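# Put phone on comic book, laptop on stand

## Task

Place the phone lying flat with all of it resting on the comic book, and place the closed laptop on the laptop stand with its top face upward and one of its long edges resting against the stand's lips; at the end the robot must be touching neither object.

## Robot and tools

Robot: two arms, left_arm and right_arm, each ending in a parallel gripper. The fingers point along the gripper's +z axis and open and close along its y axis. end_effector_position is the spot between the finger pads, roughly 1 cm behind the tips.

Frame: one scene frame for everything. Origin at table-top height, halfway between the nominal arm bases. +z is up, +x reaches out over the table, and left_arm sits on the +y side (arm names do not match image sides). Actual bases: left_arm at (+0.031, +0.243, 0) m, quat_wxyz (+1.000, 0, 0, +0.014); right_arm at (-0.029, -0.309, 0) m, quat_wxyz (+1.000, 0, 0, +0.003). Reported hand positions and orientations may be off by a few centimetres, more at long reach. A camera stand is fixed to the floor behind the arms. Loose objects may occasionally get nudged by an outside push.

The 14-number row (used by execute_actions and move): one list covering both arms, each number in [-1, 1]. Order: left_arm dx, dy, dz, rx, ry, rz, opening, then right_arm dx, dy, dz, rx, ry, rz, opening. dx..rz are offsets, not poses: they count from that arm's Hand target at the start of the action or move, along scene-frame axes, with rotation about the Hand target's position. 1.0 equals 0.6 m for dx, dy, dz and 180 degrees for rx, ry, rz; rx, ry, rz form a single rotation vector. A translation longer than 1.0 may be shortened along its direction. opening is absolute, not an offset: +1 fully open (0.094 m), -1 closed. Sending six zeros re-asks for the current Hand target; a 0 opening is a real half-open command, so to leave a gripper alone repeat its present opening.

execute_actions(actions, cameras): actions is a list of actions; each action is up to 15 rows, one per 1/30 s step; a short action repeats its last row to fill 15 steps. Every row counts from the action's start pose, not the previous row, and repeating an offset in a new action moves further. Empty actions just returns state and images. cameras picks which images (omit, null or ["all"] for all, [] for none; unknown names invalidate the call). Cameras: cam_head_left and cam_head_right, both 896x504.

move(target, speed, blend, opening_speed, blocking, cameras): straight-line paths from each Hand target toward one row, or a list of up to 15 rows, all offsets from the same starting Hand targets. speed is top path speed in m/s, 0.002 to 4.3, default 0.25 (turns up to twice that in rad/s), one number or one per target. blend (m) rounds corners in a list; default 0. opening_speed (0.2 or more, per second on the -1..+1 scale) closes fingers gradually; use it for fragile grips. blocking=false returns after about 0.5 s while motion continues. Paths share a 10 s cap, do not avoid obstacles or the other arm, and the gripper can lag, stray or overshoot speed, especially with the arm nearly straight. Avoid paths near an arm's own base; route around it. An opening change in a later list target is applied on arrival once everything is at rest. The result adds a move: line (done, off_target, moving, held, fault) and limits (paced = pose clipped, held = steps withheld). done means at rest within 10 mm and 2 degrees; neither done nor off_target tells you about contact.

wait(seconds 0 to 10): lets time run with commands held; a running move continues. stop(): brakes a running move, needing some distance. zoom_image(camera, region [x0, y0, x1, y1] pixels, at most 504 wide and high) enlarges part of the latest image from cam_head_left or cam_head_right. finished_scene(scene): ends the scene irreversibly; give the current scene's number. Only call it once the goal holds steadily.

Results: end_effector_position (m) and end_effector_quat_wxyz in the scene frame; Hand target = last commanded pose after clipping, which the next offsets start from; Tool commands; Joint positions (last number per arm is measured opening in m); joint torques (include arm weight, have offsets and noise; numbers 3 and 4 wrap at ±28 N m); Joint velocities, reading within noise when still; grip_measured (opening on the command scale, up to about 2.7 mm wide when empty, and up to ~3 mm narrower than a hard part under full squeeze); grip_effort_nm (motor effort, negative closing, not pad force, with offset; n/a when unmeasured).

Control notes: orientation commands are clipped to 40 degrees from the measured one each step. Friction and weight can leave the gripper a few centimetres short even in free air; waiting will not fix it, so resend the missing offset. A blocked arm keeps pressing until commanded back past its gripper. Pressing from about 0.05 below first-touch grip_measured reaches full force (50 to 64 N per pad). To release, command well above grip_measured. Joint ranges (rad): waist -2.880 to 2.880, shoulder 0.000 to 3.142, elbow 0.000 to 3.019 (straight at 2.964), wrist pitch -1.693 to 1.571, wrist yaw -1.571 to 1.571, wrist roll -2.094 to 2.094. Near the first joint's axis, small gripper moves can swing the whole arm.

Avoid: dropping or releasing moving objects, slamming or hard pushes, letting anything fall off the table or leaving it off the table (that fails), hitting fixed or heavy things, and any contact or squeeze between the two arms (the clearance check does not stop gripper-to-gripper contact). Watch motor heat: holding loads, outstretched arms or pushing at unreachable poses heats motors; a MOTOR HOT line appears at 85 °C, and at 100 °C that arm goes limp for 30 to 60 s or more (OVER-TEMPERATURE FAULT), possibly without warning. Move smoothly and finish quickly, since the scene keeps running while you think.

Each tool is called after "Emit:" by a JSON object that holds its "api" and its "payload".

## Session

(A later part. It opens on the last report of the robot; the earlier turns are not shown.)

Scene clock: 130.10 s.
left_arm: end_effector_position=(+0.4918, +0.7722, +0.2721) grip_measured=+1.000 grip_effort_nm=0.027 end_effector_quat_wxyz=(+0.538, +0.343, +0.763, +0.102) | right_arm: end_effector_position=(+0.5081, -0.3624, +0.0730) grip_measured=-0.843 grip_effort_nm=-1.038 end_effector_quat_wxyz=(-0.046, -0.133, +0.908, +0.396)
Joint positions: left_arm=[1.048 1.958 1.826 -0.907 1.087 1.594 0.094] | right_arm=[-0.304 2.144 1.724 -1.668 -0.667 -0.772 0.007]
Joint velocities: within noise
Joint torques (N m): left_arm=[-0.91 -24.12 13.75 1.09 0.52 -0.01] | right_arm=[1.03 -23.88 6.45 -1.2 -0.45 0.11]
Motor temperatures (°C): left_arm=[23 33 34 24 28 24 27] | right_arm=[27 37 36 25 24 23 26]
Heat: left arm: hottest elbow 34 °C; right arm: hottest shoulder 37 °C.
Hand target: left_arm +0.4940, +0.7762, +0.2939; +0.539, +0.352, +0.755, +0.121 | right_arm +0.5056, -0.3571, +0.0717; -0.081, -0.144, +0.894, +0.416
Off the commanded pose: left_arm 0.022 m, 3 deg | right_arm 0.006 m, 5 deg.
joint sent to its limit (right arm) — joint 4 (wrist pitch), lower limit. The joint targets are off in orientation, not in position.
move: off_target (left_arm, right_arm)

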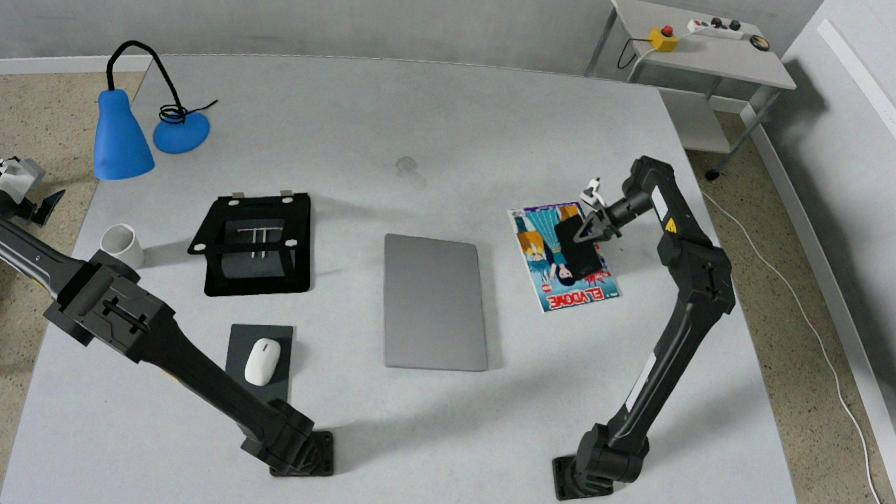

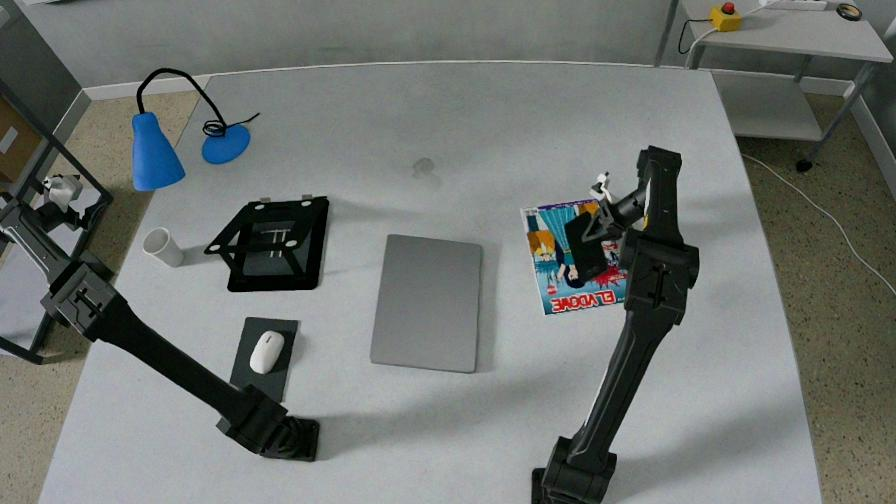

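Emit:
{"api": "move", "payload": {"target": [[0,0,0,0,0,0,1,0.01,0.017,-0.042,0.0,0.0,0.0,-0.94]], "speed": 0.08}}

Emit:
{"api": "zoom_image", "payload": {"camera": "cam_head_left", "region": [520, 180, 660, 320]}}

Emit:
{"api": "zoom_image", "payload": {"camera": "cam_head_right", "region": [520, 180, 660, 320]}}

Scene clock: 135.10 s.
left_arm: end_effector_position=(+0.4918, +0.7722, +0.2721) grip_measured=+1.000 grip_effort_nm=0.027 end_effector_quat_wxyz=(+0.538, +0.343, +0.763, +0.102) | right_arm: end_effector_position=(+0.5054, -0.3513, +0.0447) grip_measured=-0.843 grip_effort_nm=-1.038 end_effector_quat_wxyz=(-0.070, -0.135, +0.900, +0.408)
Joint positions: left_arm=[1.048 1.958 1.826 -0.907 1.087 1.594 0.094] | right_arm=[-0.286 2.201 1.724 -1.668 -0.671 -0.782 0.007]
Joint velocities: within noise
Joint torques (N m): left_arm=[-0.91 -23.06 13.79 0.98 0.5 -0.08] | right_arm=[1.26 -23.12 8.25 -1.25 -0.51 0.05]
Motor temperatures (°C): left_arm=[23 33 34 24 28 24 27] | right_arm=[27 37 36 25 24 23 27]
Heat: left arm: hottest elbow 34 °C; right arm: hottest shoulder 37 °C.
Hand target: left_arm +0.4940, +0.7762, +0.2939; +0.539, +0.352, +0.755, +0.121 | right_arm +0.5116, -0.3469, +0.0466; -0.081, -0.144, +0.894, +0.416
Off the commanded pose: left_arm 0.022 m, 3 deg | right_arm 0.008 m, 2 deg.
joint sent to its limit (right arm) — joint 4 (wrist pitch), lower limit. The joint targets still meet the commanded pose.
move: off_target (left_arm)

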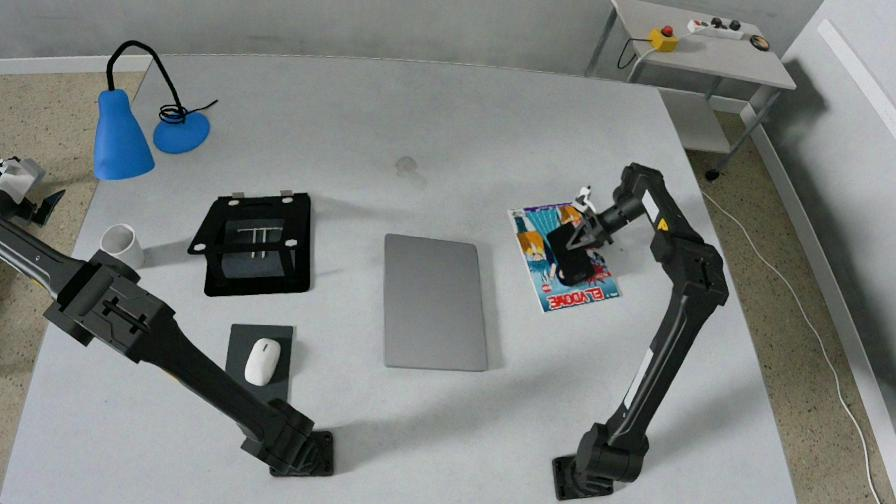

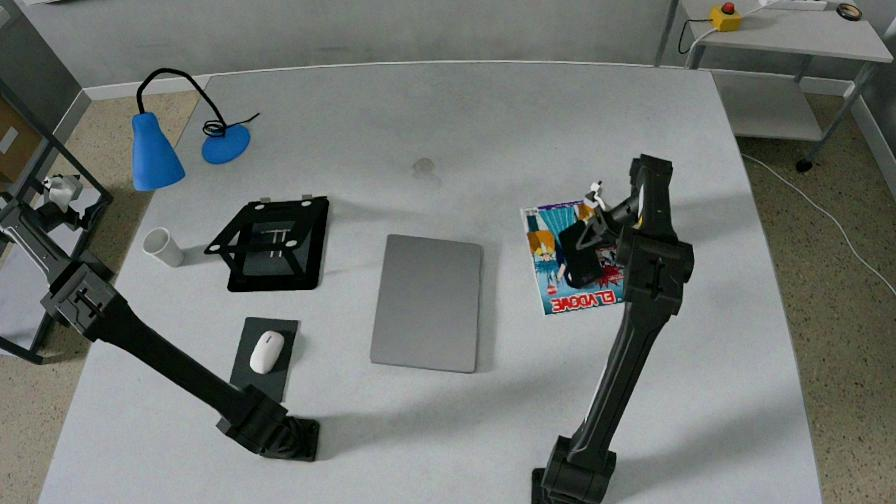

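Scaled by 3.600.

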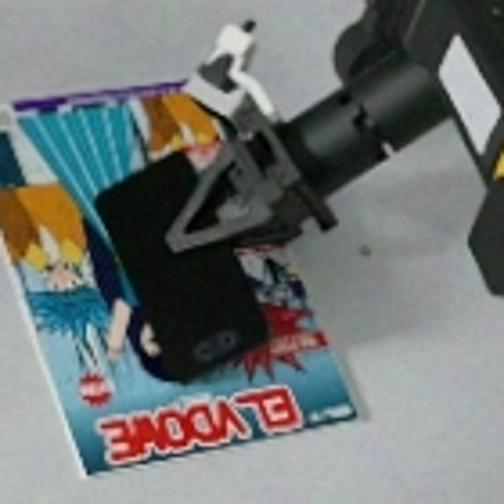

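Scaled by 3.600.

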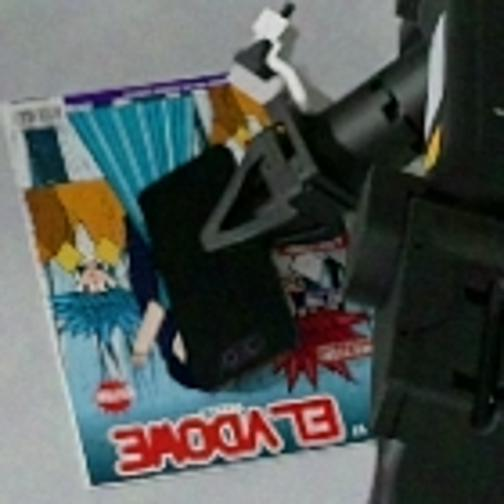

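Emit:
{"api": "move", "payload": {"target": [[0,0,0,0,0,0,1,0.0,0.0,-0.025,0.0,0.0,0.0,-0.94]], "speed": 0.06}}

Emit:
{"api": "zoom_image", "payload": {"camera": "cam_head_left", "region": [520, 180, 660, 320]}}

Scene clock: 138.37 s.
left_arm: end_effector_position=(+0.4918, +0.7722, +0.2721) grip_measured=+1.000 grip_effort_nm=0.027 end_effector_quat_wxyz=(+0.538, +0.343, +0.763, +0.102) | right_arm: end_effector_position=(+0.5050, -0.3507, +0.0418) grip_measured=-0.843 grip_effort_nm=-1.033 end_effector_quat_wxyz=(-0.070, -0.139, +0.898, +0.411)
Joint positions: left_arm=[1.048 1.958 1.826 -0.907 1.087 1.594 0.094] | right_arm=[-0.286 2.207 1.724 -1.669 -0.674 -0.796 0.007]
Joint velocities: within noise
Joint torques (N m): left_arm=[-0.79 -24 13.81 1.22 0.5 -0.01] | right_arm=[1.26 -20.95 8.83 -1.22 -0.34 -0.01]
Motor temperatures (°C): left_arm=[23 33 34 24 28 24 27] | right_arm=[27 37 36 25 24 23 27]
Heat: left arm: hottest elbow 34 °C; right arm: hottest shoulder 37 °C.
Hand target: left_arm +0.4940, +0.7762, +0.2939; +0.539, +0.352, +0.755, +0.121 | right_arm +0.5117, -0.3469, +0.0316; -0.081, -0.144, +0.894, +0.416
Off the commanded pose: left_arm 0.022 m, 3 deg | right_arm 0.013 m, 2 deg.
joint sent to its limit (right arm) — joint 4 (wrist pitch), lower limit. The joint targets still meet the commanded pose.
move: off_target (left_arm, right_arm)

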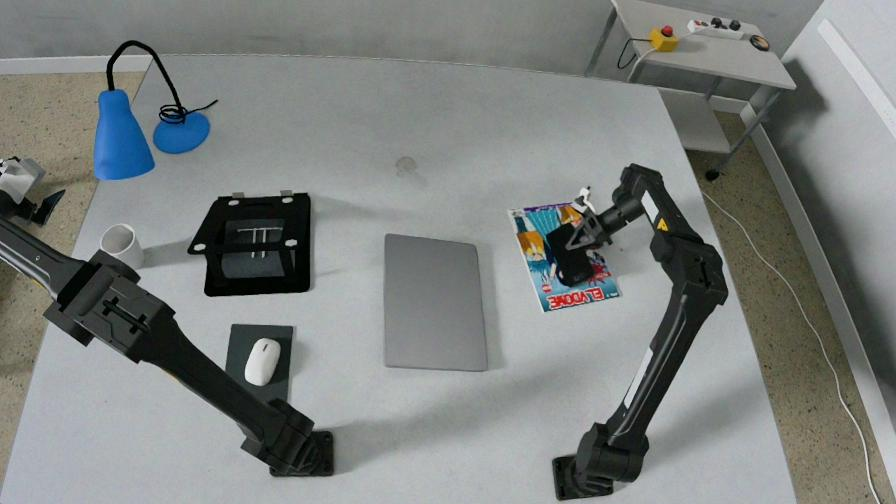

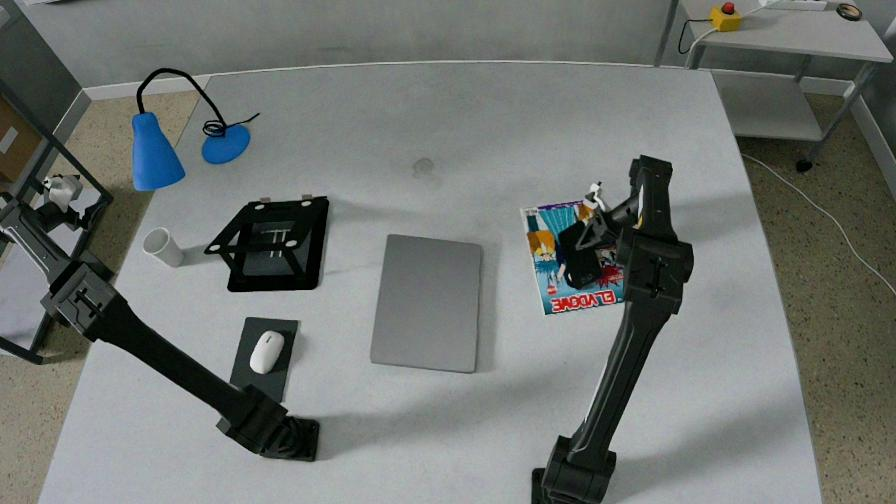

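Scaled by 3.600.

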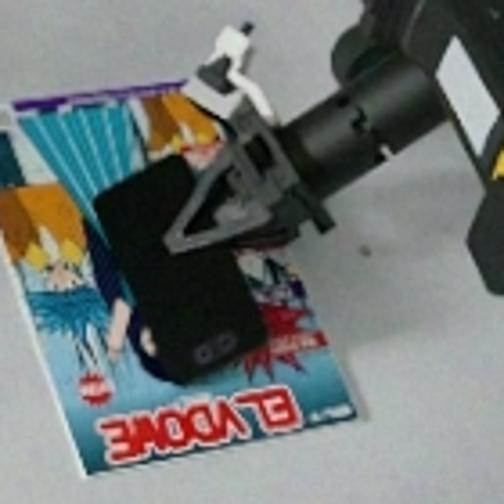

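Emit:
{"api": "move", "payload": {"target": [[0,0,0,0,0,0,1,0.0,0.0,0.017,0.0,0.0,0.0,-0.55]], "speed": 0.06, "opening_speed": 0.6}}

Emit:
{"api": "zoom_image", "payload": {"camera": "cam_head_left", "region": [520, 180, 660, 320]}}

Emit:
{"api": "zoom_image", "payload": {"camera": "cam_head_right", "region": [520, 180, 660, 320]}}

Scene clock: 142.57 s.
left_arm: end_effector_position=(+0.4918, +0.7722, +0.2721) grip_measured=+1.000 grip_effort_nm=0.022 end_effector_quat_wxyz=(+0.538, +0.343, +0.763, +0.102) | right_arm: end_effector_position=(+0.5049, -0.3506, +0.0417) grip_measured=-0.552 grip_effort_nm=0.056 end_effector_quat_wxyz=(-0.070, -0.139, +0.898, +0.411)
Joint positions: left_arm=[1.048 1.958 1.826 -0.907 1.087 1.594 0.094] | right_arm=[-0.286 2.207 1.724 -1.669 -0.674 -0.797 0.021]
Joint velocities: within noise
Joint torques (N m): left_arm=[-1.26 -23.18 13.61 1.06 0.5 -0.05] | right_arm=[1.32 -23 8.43 -1.2 -0.37 0.13]
Motor temperatures (°C): left_arm=[23 33 34 24 28 24 27] | right_arm=[27 38 35 25 24 23 27]
Heat: left arm: hottest elbow 34 °C; right arm: hottest shoulder 38 °C.
Hand target: left_arm +0.4940, +0.7762, +0.2939; +0.539, +0.352, +0.755, +0.121 | right_arm +0.5116, -0.3469, +0.0417; -0.081, -0.144, +0.894, +0.416
Off the commanded pose: left_arm 0.022 m, 3 deg | right_arm 0.008 m, 2 deg.
joint sent to its limit (right arm) — joint 4 (wrist pitch), lower limit. The joint targets still meet the commanded pose.
move: off_target (left_arm)

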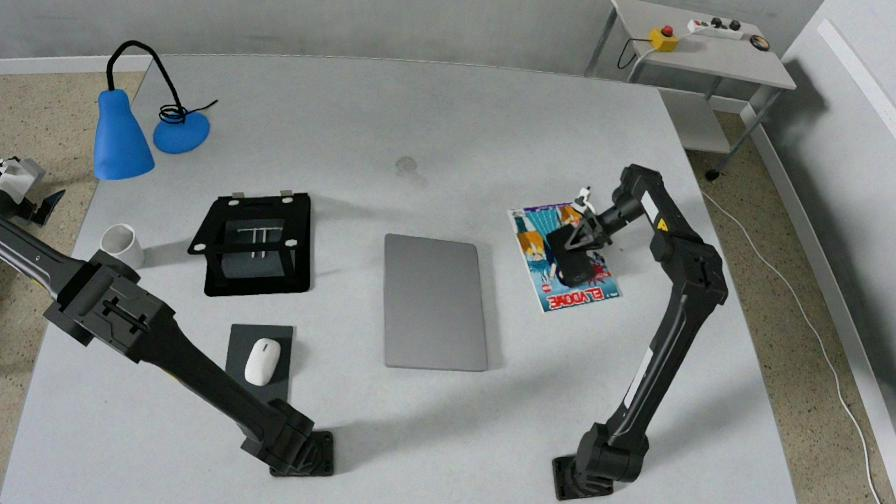

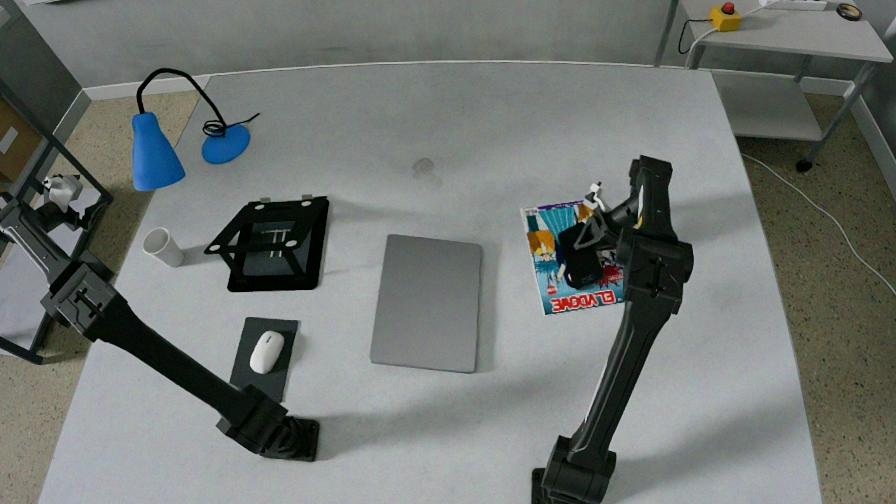

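Scaled by 3.600.

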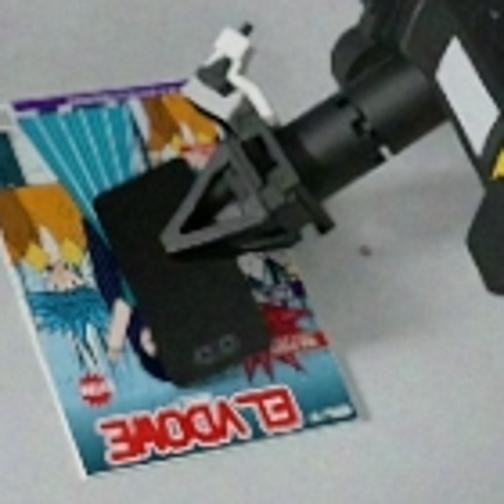

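Scaled by 3.600.

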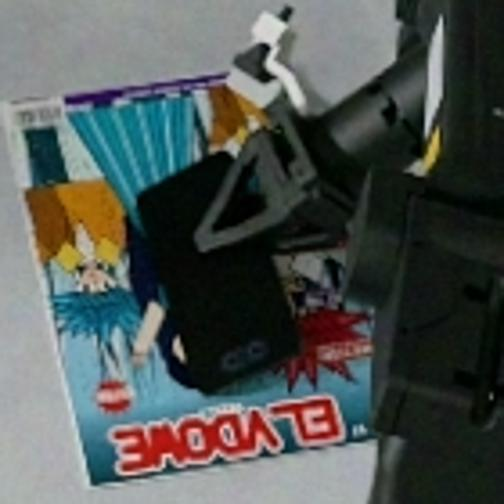

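Emit:
{"api": "move", "payload": {"target": [[0,0,0,0,0,0,1,0.0,-0.06,0.01,0.0,0.0,0.0,-0.45],[0,0,0,0,0,0,1,0.0,-0.14,0.04,0.0,0.0,0.0,-0.45]], "speed": 0.1, "blend": 0.01}}

Emit:
{"api": "zoom_image", "payload": {"camera": "cam_head_left", "region": [520, 180, 660, 320]}}

Emit:
{"api": "zoom_image", "payload": {"camera": "cam_head_right", "region": [520, 180, 660, 320]}}

Scene clock: 148.23 s.
left_arm: end_effector_position=(+0.4918, +0.7722, +0.2721) grip_measured=+1.000 grip_effort_nm=0.017 end_effector_quat_wxyz=(+0.538, +0.343, +0.763, +0.102) | right_arm: end_effector_position=(+0.4954, -0.4198, +0.0410) grip_measured=-0.451 grip_effort_nm=0.061 end_effector_quat_wxyz=(-0.051, -0.113, +0.912, +0.391)
Joint positions: left_arm=[1.048 1.958 1.826 -0.907 1.087 1.594 0.094] | right_arm=[-0.401 2.205 1.738 -1.669 -0.616 -0.827 0.026]
Joint velocities: within noise
Joint torques (N m): left_arm=[-1.44 -22.89 13.78 1.14 0.51 -0.04] | right_arm=[0.15 -26.17 10.26 -1.18 -0.24 0.01]
Motor temperatures (°C): left_arm=[23 34 34 24 28 24 27] | right_arm=[27 38 35 25 24 23 26]
Heat: left arm: hottest shoulder 34 °C; right arm: hottest shoulder 38 °C.
Hand target: left_arm +0.4940, +0.7762, +0.2939; +0.539, +0.352, +0.755, +0.121 | right_arm +0.5115, -0.4310, +0.0657; -0.081, -0.144, +0.894, +0.416
Off the commanded pose: left_arm 0.022 m, 3 deg | right_arm 0.032 m, 6 deg.
joint sent to its limit (right arm) — joint 4 (wrist pitch), lower limit. The joint targets are off in orientation, not in position.
move: off_target (left_arm, right_arm)

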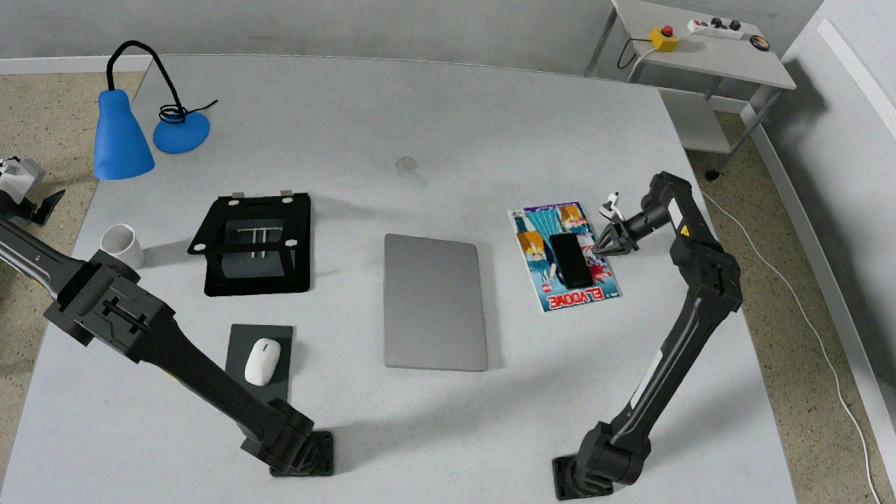

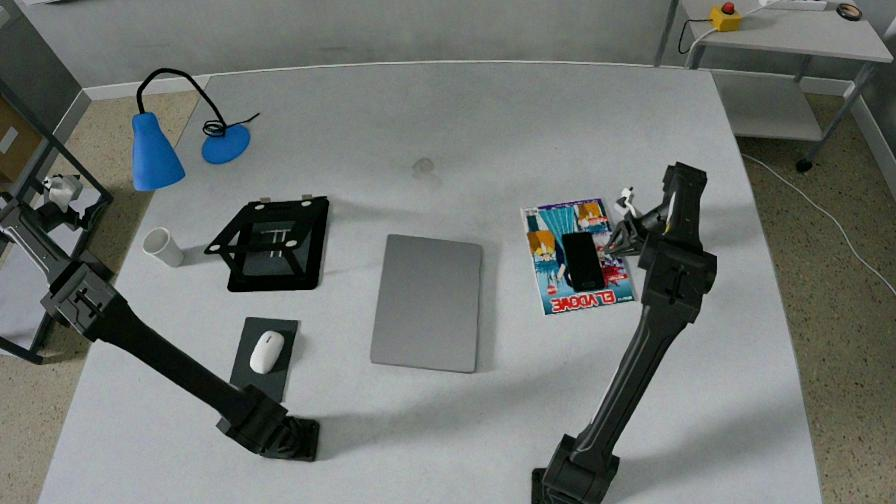

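Scaled by 3.600.

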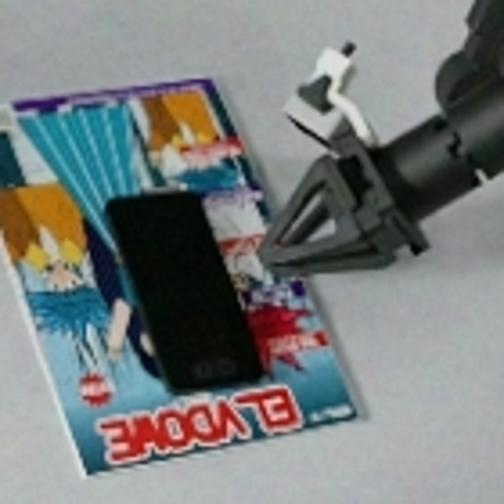

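Scaled by 3.600.

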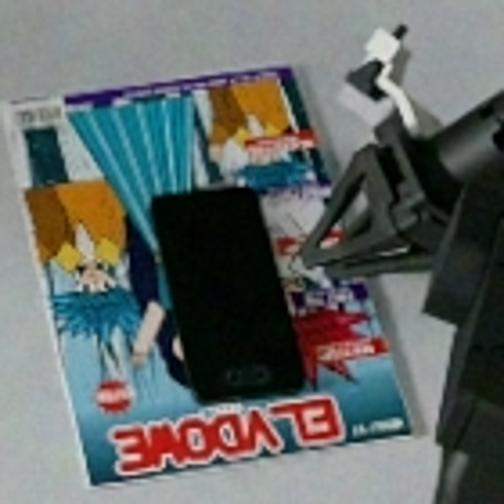

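Emit:
{"api": "move", "payload": {"target": [[0,0,0,0,0,0,1,0.0,-0.05,0.25,0,0,0,-0.45]], "speed": 0.4}}

Emit:
{"api": "zoom_image", "payload": {"camera": "cam_head_left", "region": [440, 320, 510, 390]}}

Emit:
{"api": "zoom_image", "payload": {"camera": "cam_head_right", "region": [350, 320, 420, 390]}}

Emit:
{"api": "zoom_image", "payload": {"camera": "cam_head_left", "region": [180, 180, 320, 320]}}

Emit:
{"api": "zoom_image", "payload": {"camera": "cam_head_right", "region": [200, 180, 340, 320]}}

Scene clock: 184.70 s.
left_arm: end_effector_position=(+0.4918, +0.7722, +0.2721) grip_measured=+1.000 grip_effort_nm=0.027 end_effector_quat_wxyz=(+0.538, +0.343, +0.763, +0.102) | right_arm: end_effector_position=(+0.5036, -0.4526, +0.2161) grip_measured=-0.451 grip_effort_nm=0.066 end_effector_quat_wxyz=(+0.088, -0.090, +0.940, +0.319)
Joint positions: left_arm=[1.048 1.958 1.826 -0.907 1.087 1.594 0.094] | right_arm=[-0.458 1.897 1.784 -1.673 -0.643 -0.715 0.026]
Joint velocities: within noise
Joint torques (N m): left_arm=[-1.32 -23.94 13.89 1.06 0.48 -0.03] | right_arm=[-0.03 -19.37 10.47 -0.5 -0.44 0.19]
Motor temperatures (°C): left_arm=[23 34 35 24 28 24 27] | right_arm=[27 38 39 25 24 23 25]
Heat: left arm: hottest elbow 35 °C; right arm: hottest elbow 39 °C.
Hand target: left_arm +0.4940, +0.7762, +0.2939; +0.539, +0.352, +0.755, +0.121 | right_arm +0.5116, -0.4611, +0.2157; -0.081, -0.144, +0.894, +0.416
Off the commanded pose: left_arm 0.022 m, 3 deg | right_arm 0.012 m, 24 deg.
joint sent to its limit (right arm) — joint 4 (wrist pitch), lower limit. The joint targets are off in orientation, not in position.
move: off_target (left_arm, right_arm)

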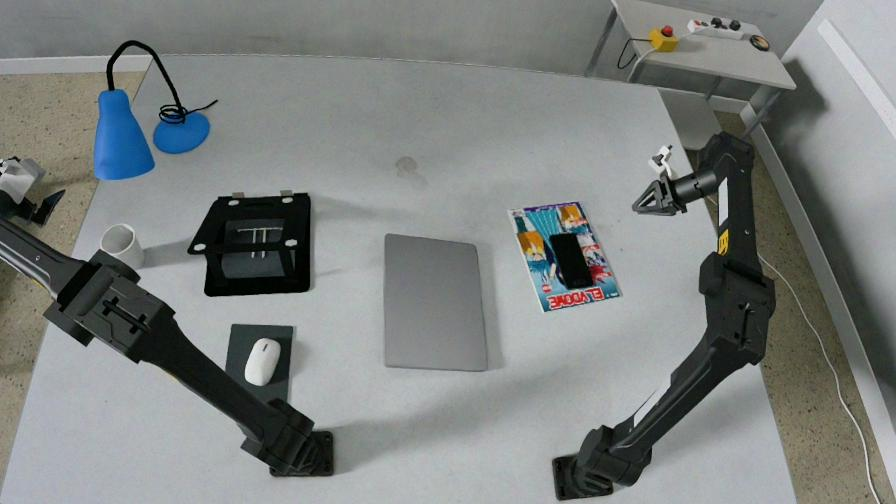

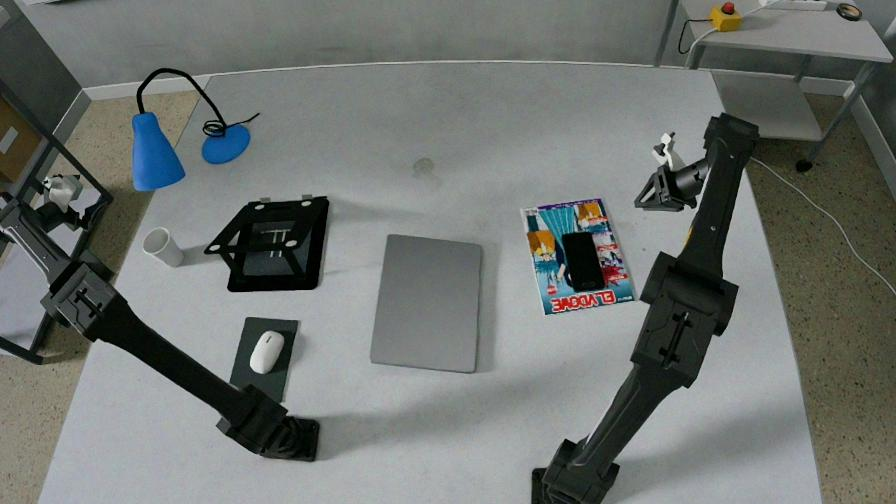

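Scaled by 7.200.

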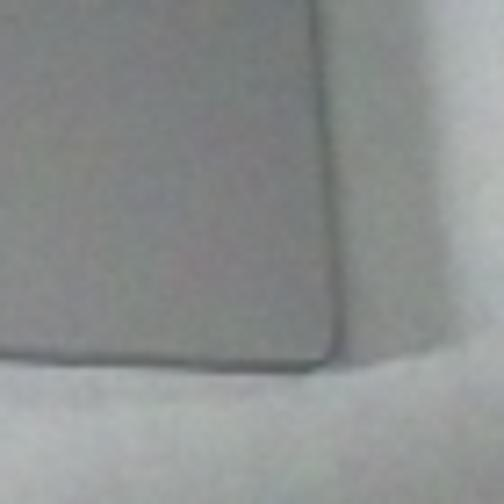

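Scaled by 7.200.

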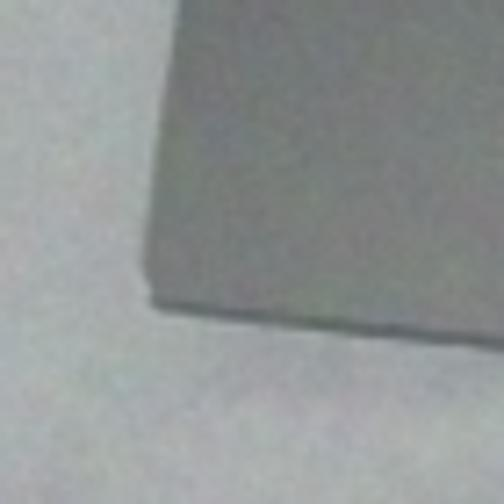

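Scaled by 3.600.

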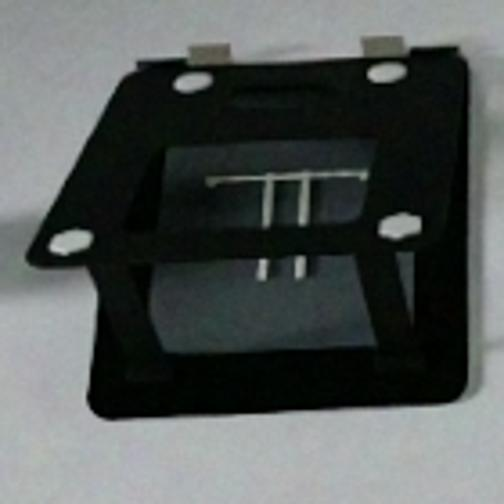

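Scaled by 3.600.

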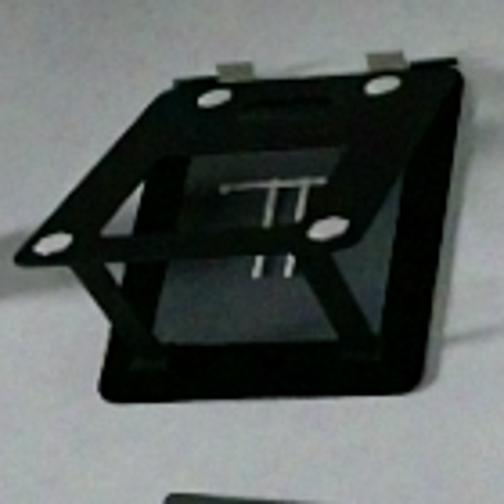

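Emit:
{"api": "move", "payload": {"target": [-0.223,-0.513,-0.2,0.264,-0.018,-0.053,1,-0.22,0.25,-0.03,0,0,0,-0.3], "speed": 0.4}}

Emit:
{"api": "zoom_image", "payload": {"camera": "cam_head_left", "region": [140, 160, 340, 360]}}

Emit:
{"api": "zoom_image", "payload": {"camera": "cam_head_right", "region": [160, 160, 360, 360]}}

Scene clock: 229.87 s.
left_arm: end_effector_position=(+0.3579, +0.4735, +0.1708) grip_measured=+1.000 grip_effort_nm=0.022 end_effector_quat_wxyz=(+0.382, +0.589, +0.608, +0.371) | right_arm: end_effector_position=(+0.3861, -0.3160, +0.1925) grip_measured=-0.301 grip_effort_nm=0.071 end_effector_quat_wxyz=(-0.017, -0.123, +0.916, +0.383)
Joint positions: left_arm=[0.907 1.089 0.523 -0.114 0.81 2.071 0.094] | right_arm=[-0.289 1.657 1.341 -1.673 -0.686 -0.702 0.033]
Joint velocities: within noise
Joint torques (N m): left_arm=[-2.49 -8.7 9.18 2.02 0.2 -0.02] | right_arm=[1.08 -18.32 6.28 -0.81 -0.43 0.18]
Motor temperatures (°C): left_arm=[23 34 35 24 28 24 27] | right_arm=[27 36 38 25 24 23 25]
Heat: left arm: hottest elbow 35 °C; right arm: hottest elbow 38 °C.
Hand target: left_arm +0.3602, +0.4682, +0.1739; +0.380, +0.596, +0.596, +0.380 | right_arm +0.3796, -0.3110, +0.1978; -0.081, -0.144, +0.894, +0.416
Off the commanded pose: left_arm 0.006 m, 2 deg | right_arm 0.010 m, 9 deg.
joint sent to its limit (right arm) — joint 4 (wrist pitch), lower limit. The joint targets are off in orientation, not in position.
move: off_target (right_arm)

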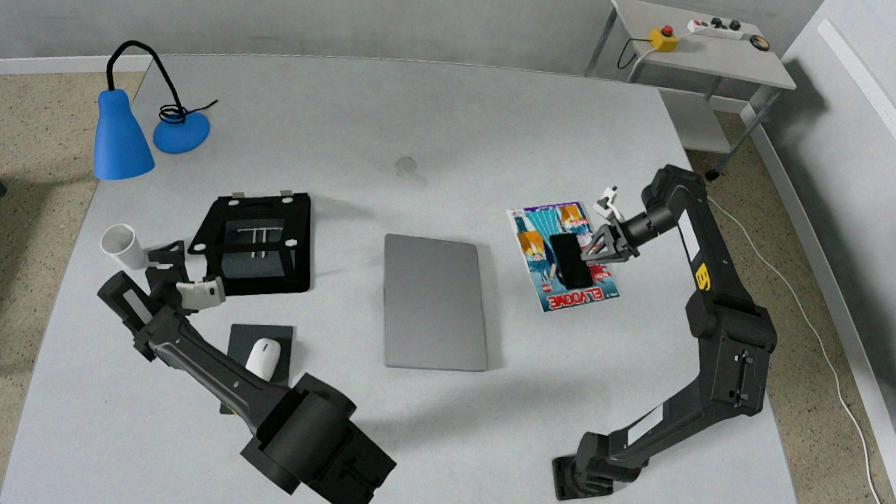

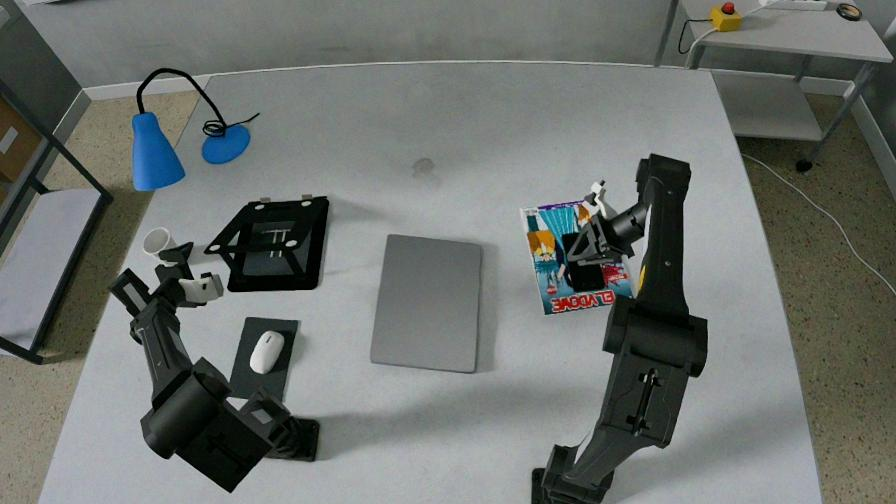

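Scaled by 2.520.

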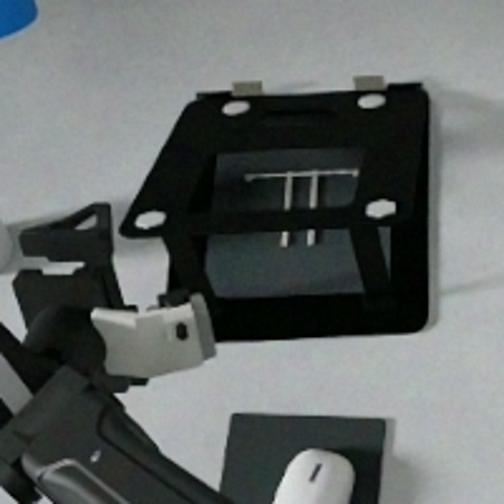

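Scaled by 2.520.

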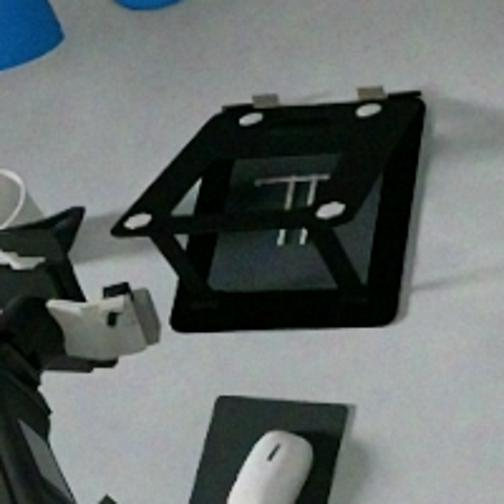

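Emit:
{"api": "move", "payload": {"target": [0.04,-0.12,-0.1,0,0,0,1,0,0,0,0,0,0,-0.3], "speed": 0.3}}

Emit:
{"api": "zoom_image", "payload": {"camera": "cam_head_left", "region": [170, 180, 330, 340]}}

Emit:
{"api": "zoom_image", "payload": {"camera": "cam_head_right", "region": [170, 180, 330, 340]}}

Scene clock: 236.73 s.
left_arm: end_effector_position=(+0.3830, +0.4021, +0.1184) grip_measured=+1.000 grip_effort_nm=0.027 end_effector_quat_wxyz=(+0.377, +0.595, +0.597, +0.384) | right_arm: end_effector_position=(+0.3861, -0.3160, +0.1925) grip_measured=-0.301 grip_effort_nm=0.066 end_effector_quat_wxyz=(-0.017, -0.123, +0.916, +0.383)
Joint positions: left_arm=[0.654 1.119 0.329 0.254 0.599 1.901 0.094] | right_arm=[-0.289 1.657 1.341 -1.673 -0.686 -0.702 0.033]
Joint velocities: within noise
Joint torques (N m): left_arm=[-3.49 -6.07 7.91 2.3 0.07 -0.13] | right_arm=[1.14 -18.32 6.28 -0.83 -0.42 0.16]
Motor temperatures (°C): left_arm=[23 32 35 24 28 24 27] | right_arm=[27 37 38 25 24 23 25]
Heat: left arm: hottest elbow 35 °C; right arm: hottest elbow 38 °C.
Hand target: left_arm +0.3842, +0.3963, +0.1140; +0.380, +0.596, +0.596, +0.380 | right_arm +0.3796, -0.3110, +0.1978; -0.081, -0.144, +0.894, +0.416
Off the commanded pose: left_arm 0.008 m, 1 deg | right_arm 0.010 m, 9 deg.
joint sent to its limit (right arm) — joint 4 (wrist pitch), lower limit. The joint targets are off in orientation, not in position.
move: off_target (right_arm)

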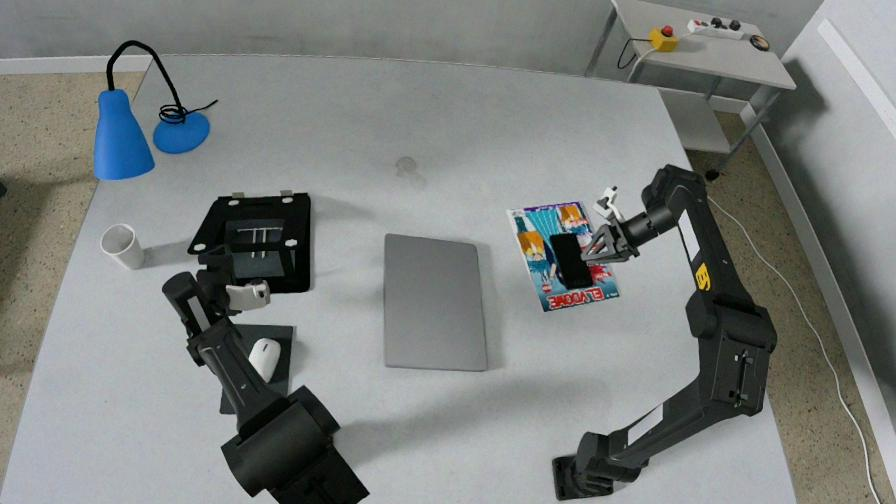

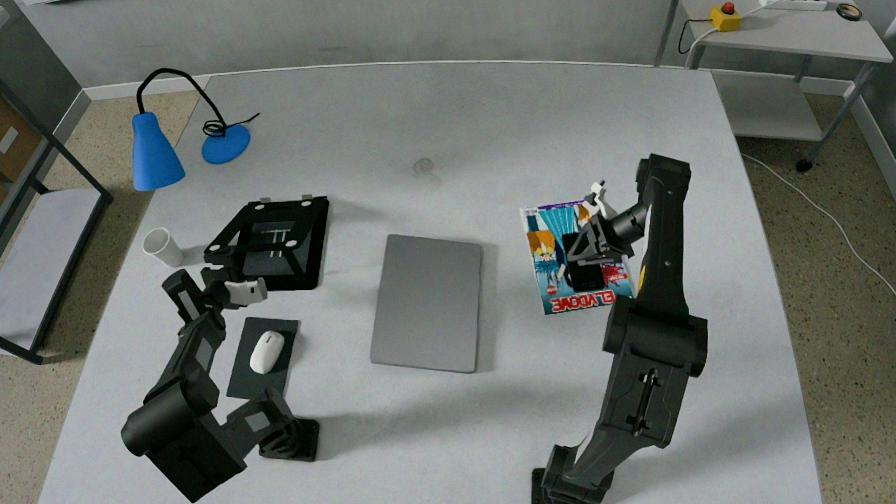

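Scaled by 3.150.

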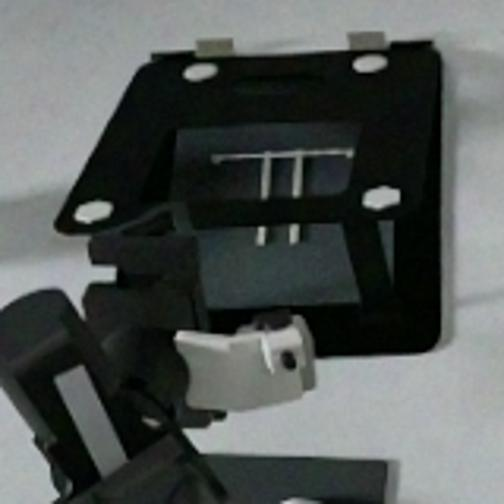

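Scaled by 3.150.

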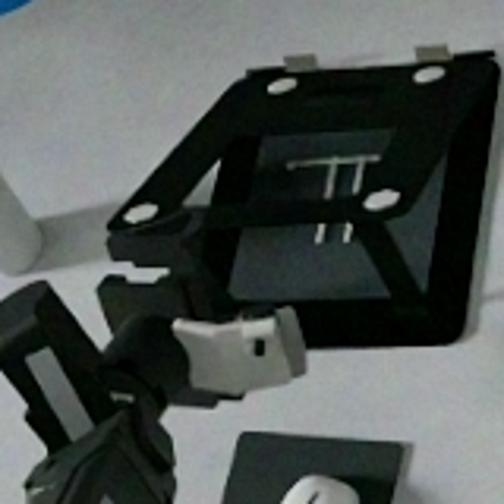

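Emit:
{"api": "move", "payload": {"target": [[-0.01,-0.055,0.045,0,0.05,0,1,0,0,0,0,0,0,-0.3],[0.045,-0.055,0.035,0,0.05,0,1,0,0,0,0,0,0,-0.3]], "speed": 0.12}}

Emit:
{"api": "zoom_image", "payload": {"camera": "cam_head_left", "region": [170, 180, 330, 340]}}

Emit:
{"api": "zoom_image", "payload": {"camera": "cam_head_right", "region": [170, 180, 330, 340]}}

Scene clock: 243.80 s.
left_arm: end_effector_position=(+0.3772, +0.3524, +0.0989) grip_measured=+1.000 grip_effort_nm=0.022 end_effector_quat_wxyz=(+0.318, +0.628, +0.646, +0.297) | right_arm: end_effector_position=(+0.3861, -0.3160, +0.1925) grip_measured=-0.301 grip_effort_nm=0.066 end_effector_quat_wxyz=(-0.017, -0.123, +0.916, +0.383)
Joint positions: left_arm=[0.464 1.014 0.365 -0.09 0.394 1.859 0.094] | right_arm=[-0.289 1.657 1.341 -1.673 -0.686 -0.702 0.033]
Joint velocities: within noise
Joint torques (N m): left_arm=[-2.67 -4.13 16.55 2.43 0.08 -0.11] | right_arm=[1.14 -18.2 6.27 -0.79 -0.43 0.16]
Motor temperatures (°C): left_arm=[23 31 35 24 27 24 27] | right_arm=[27 37 37 25 24 23 25]
Heat: left arm: hottest elbow 35 °C; right arm: hottest shoulder 37 °C.
Hand target: left_arm +0.4112, +0.3633, +0.1349; +0.332, +0.624, +0.624, +0.332 | right_arm +0.3796, -0.3110, +0.1978; -0.081, -0.144, +0.894, +0.416
Off the commanded pose: left_arm 0.051 m, 5 deg | right_arm 0.010 m, 9 deg.
joint sent to its limit (right arm) — joint 4 (wrist pitch), lower limit. The joint targets are off in orientation, not in position.
move: off_target (left_arm, right_arm)

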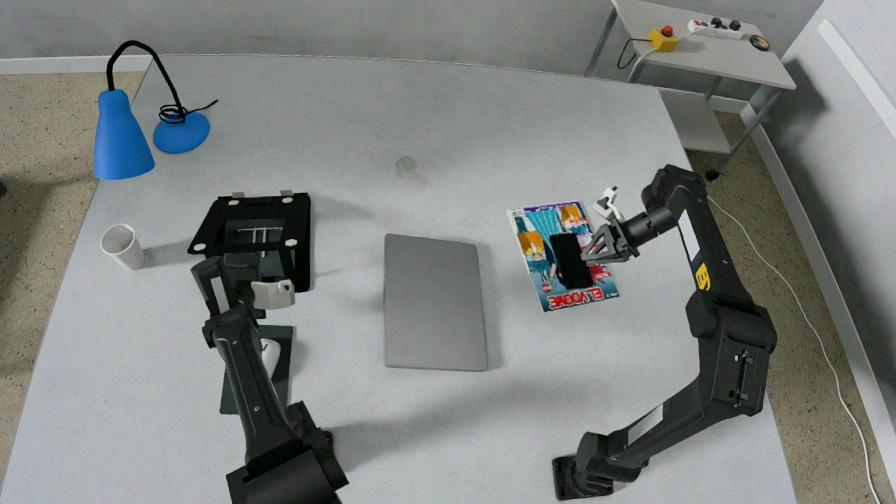

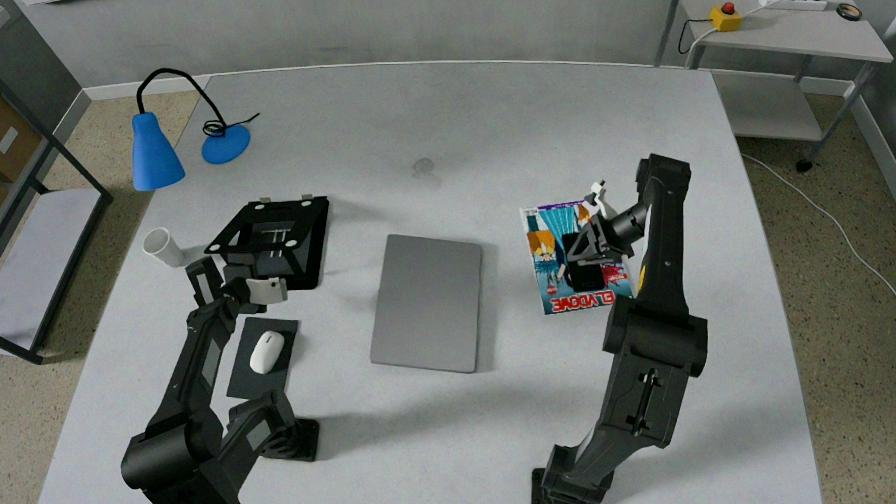

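Scaled by 3.150.

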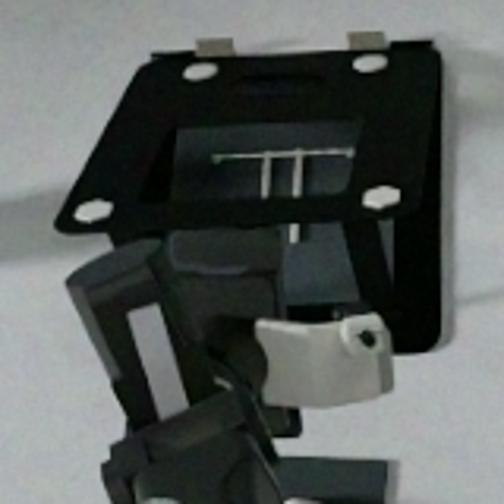

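Scaled by 3.150.

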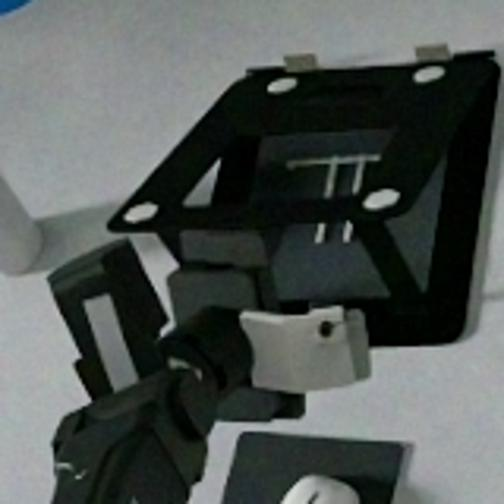

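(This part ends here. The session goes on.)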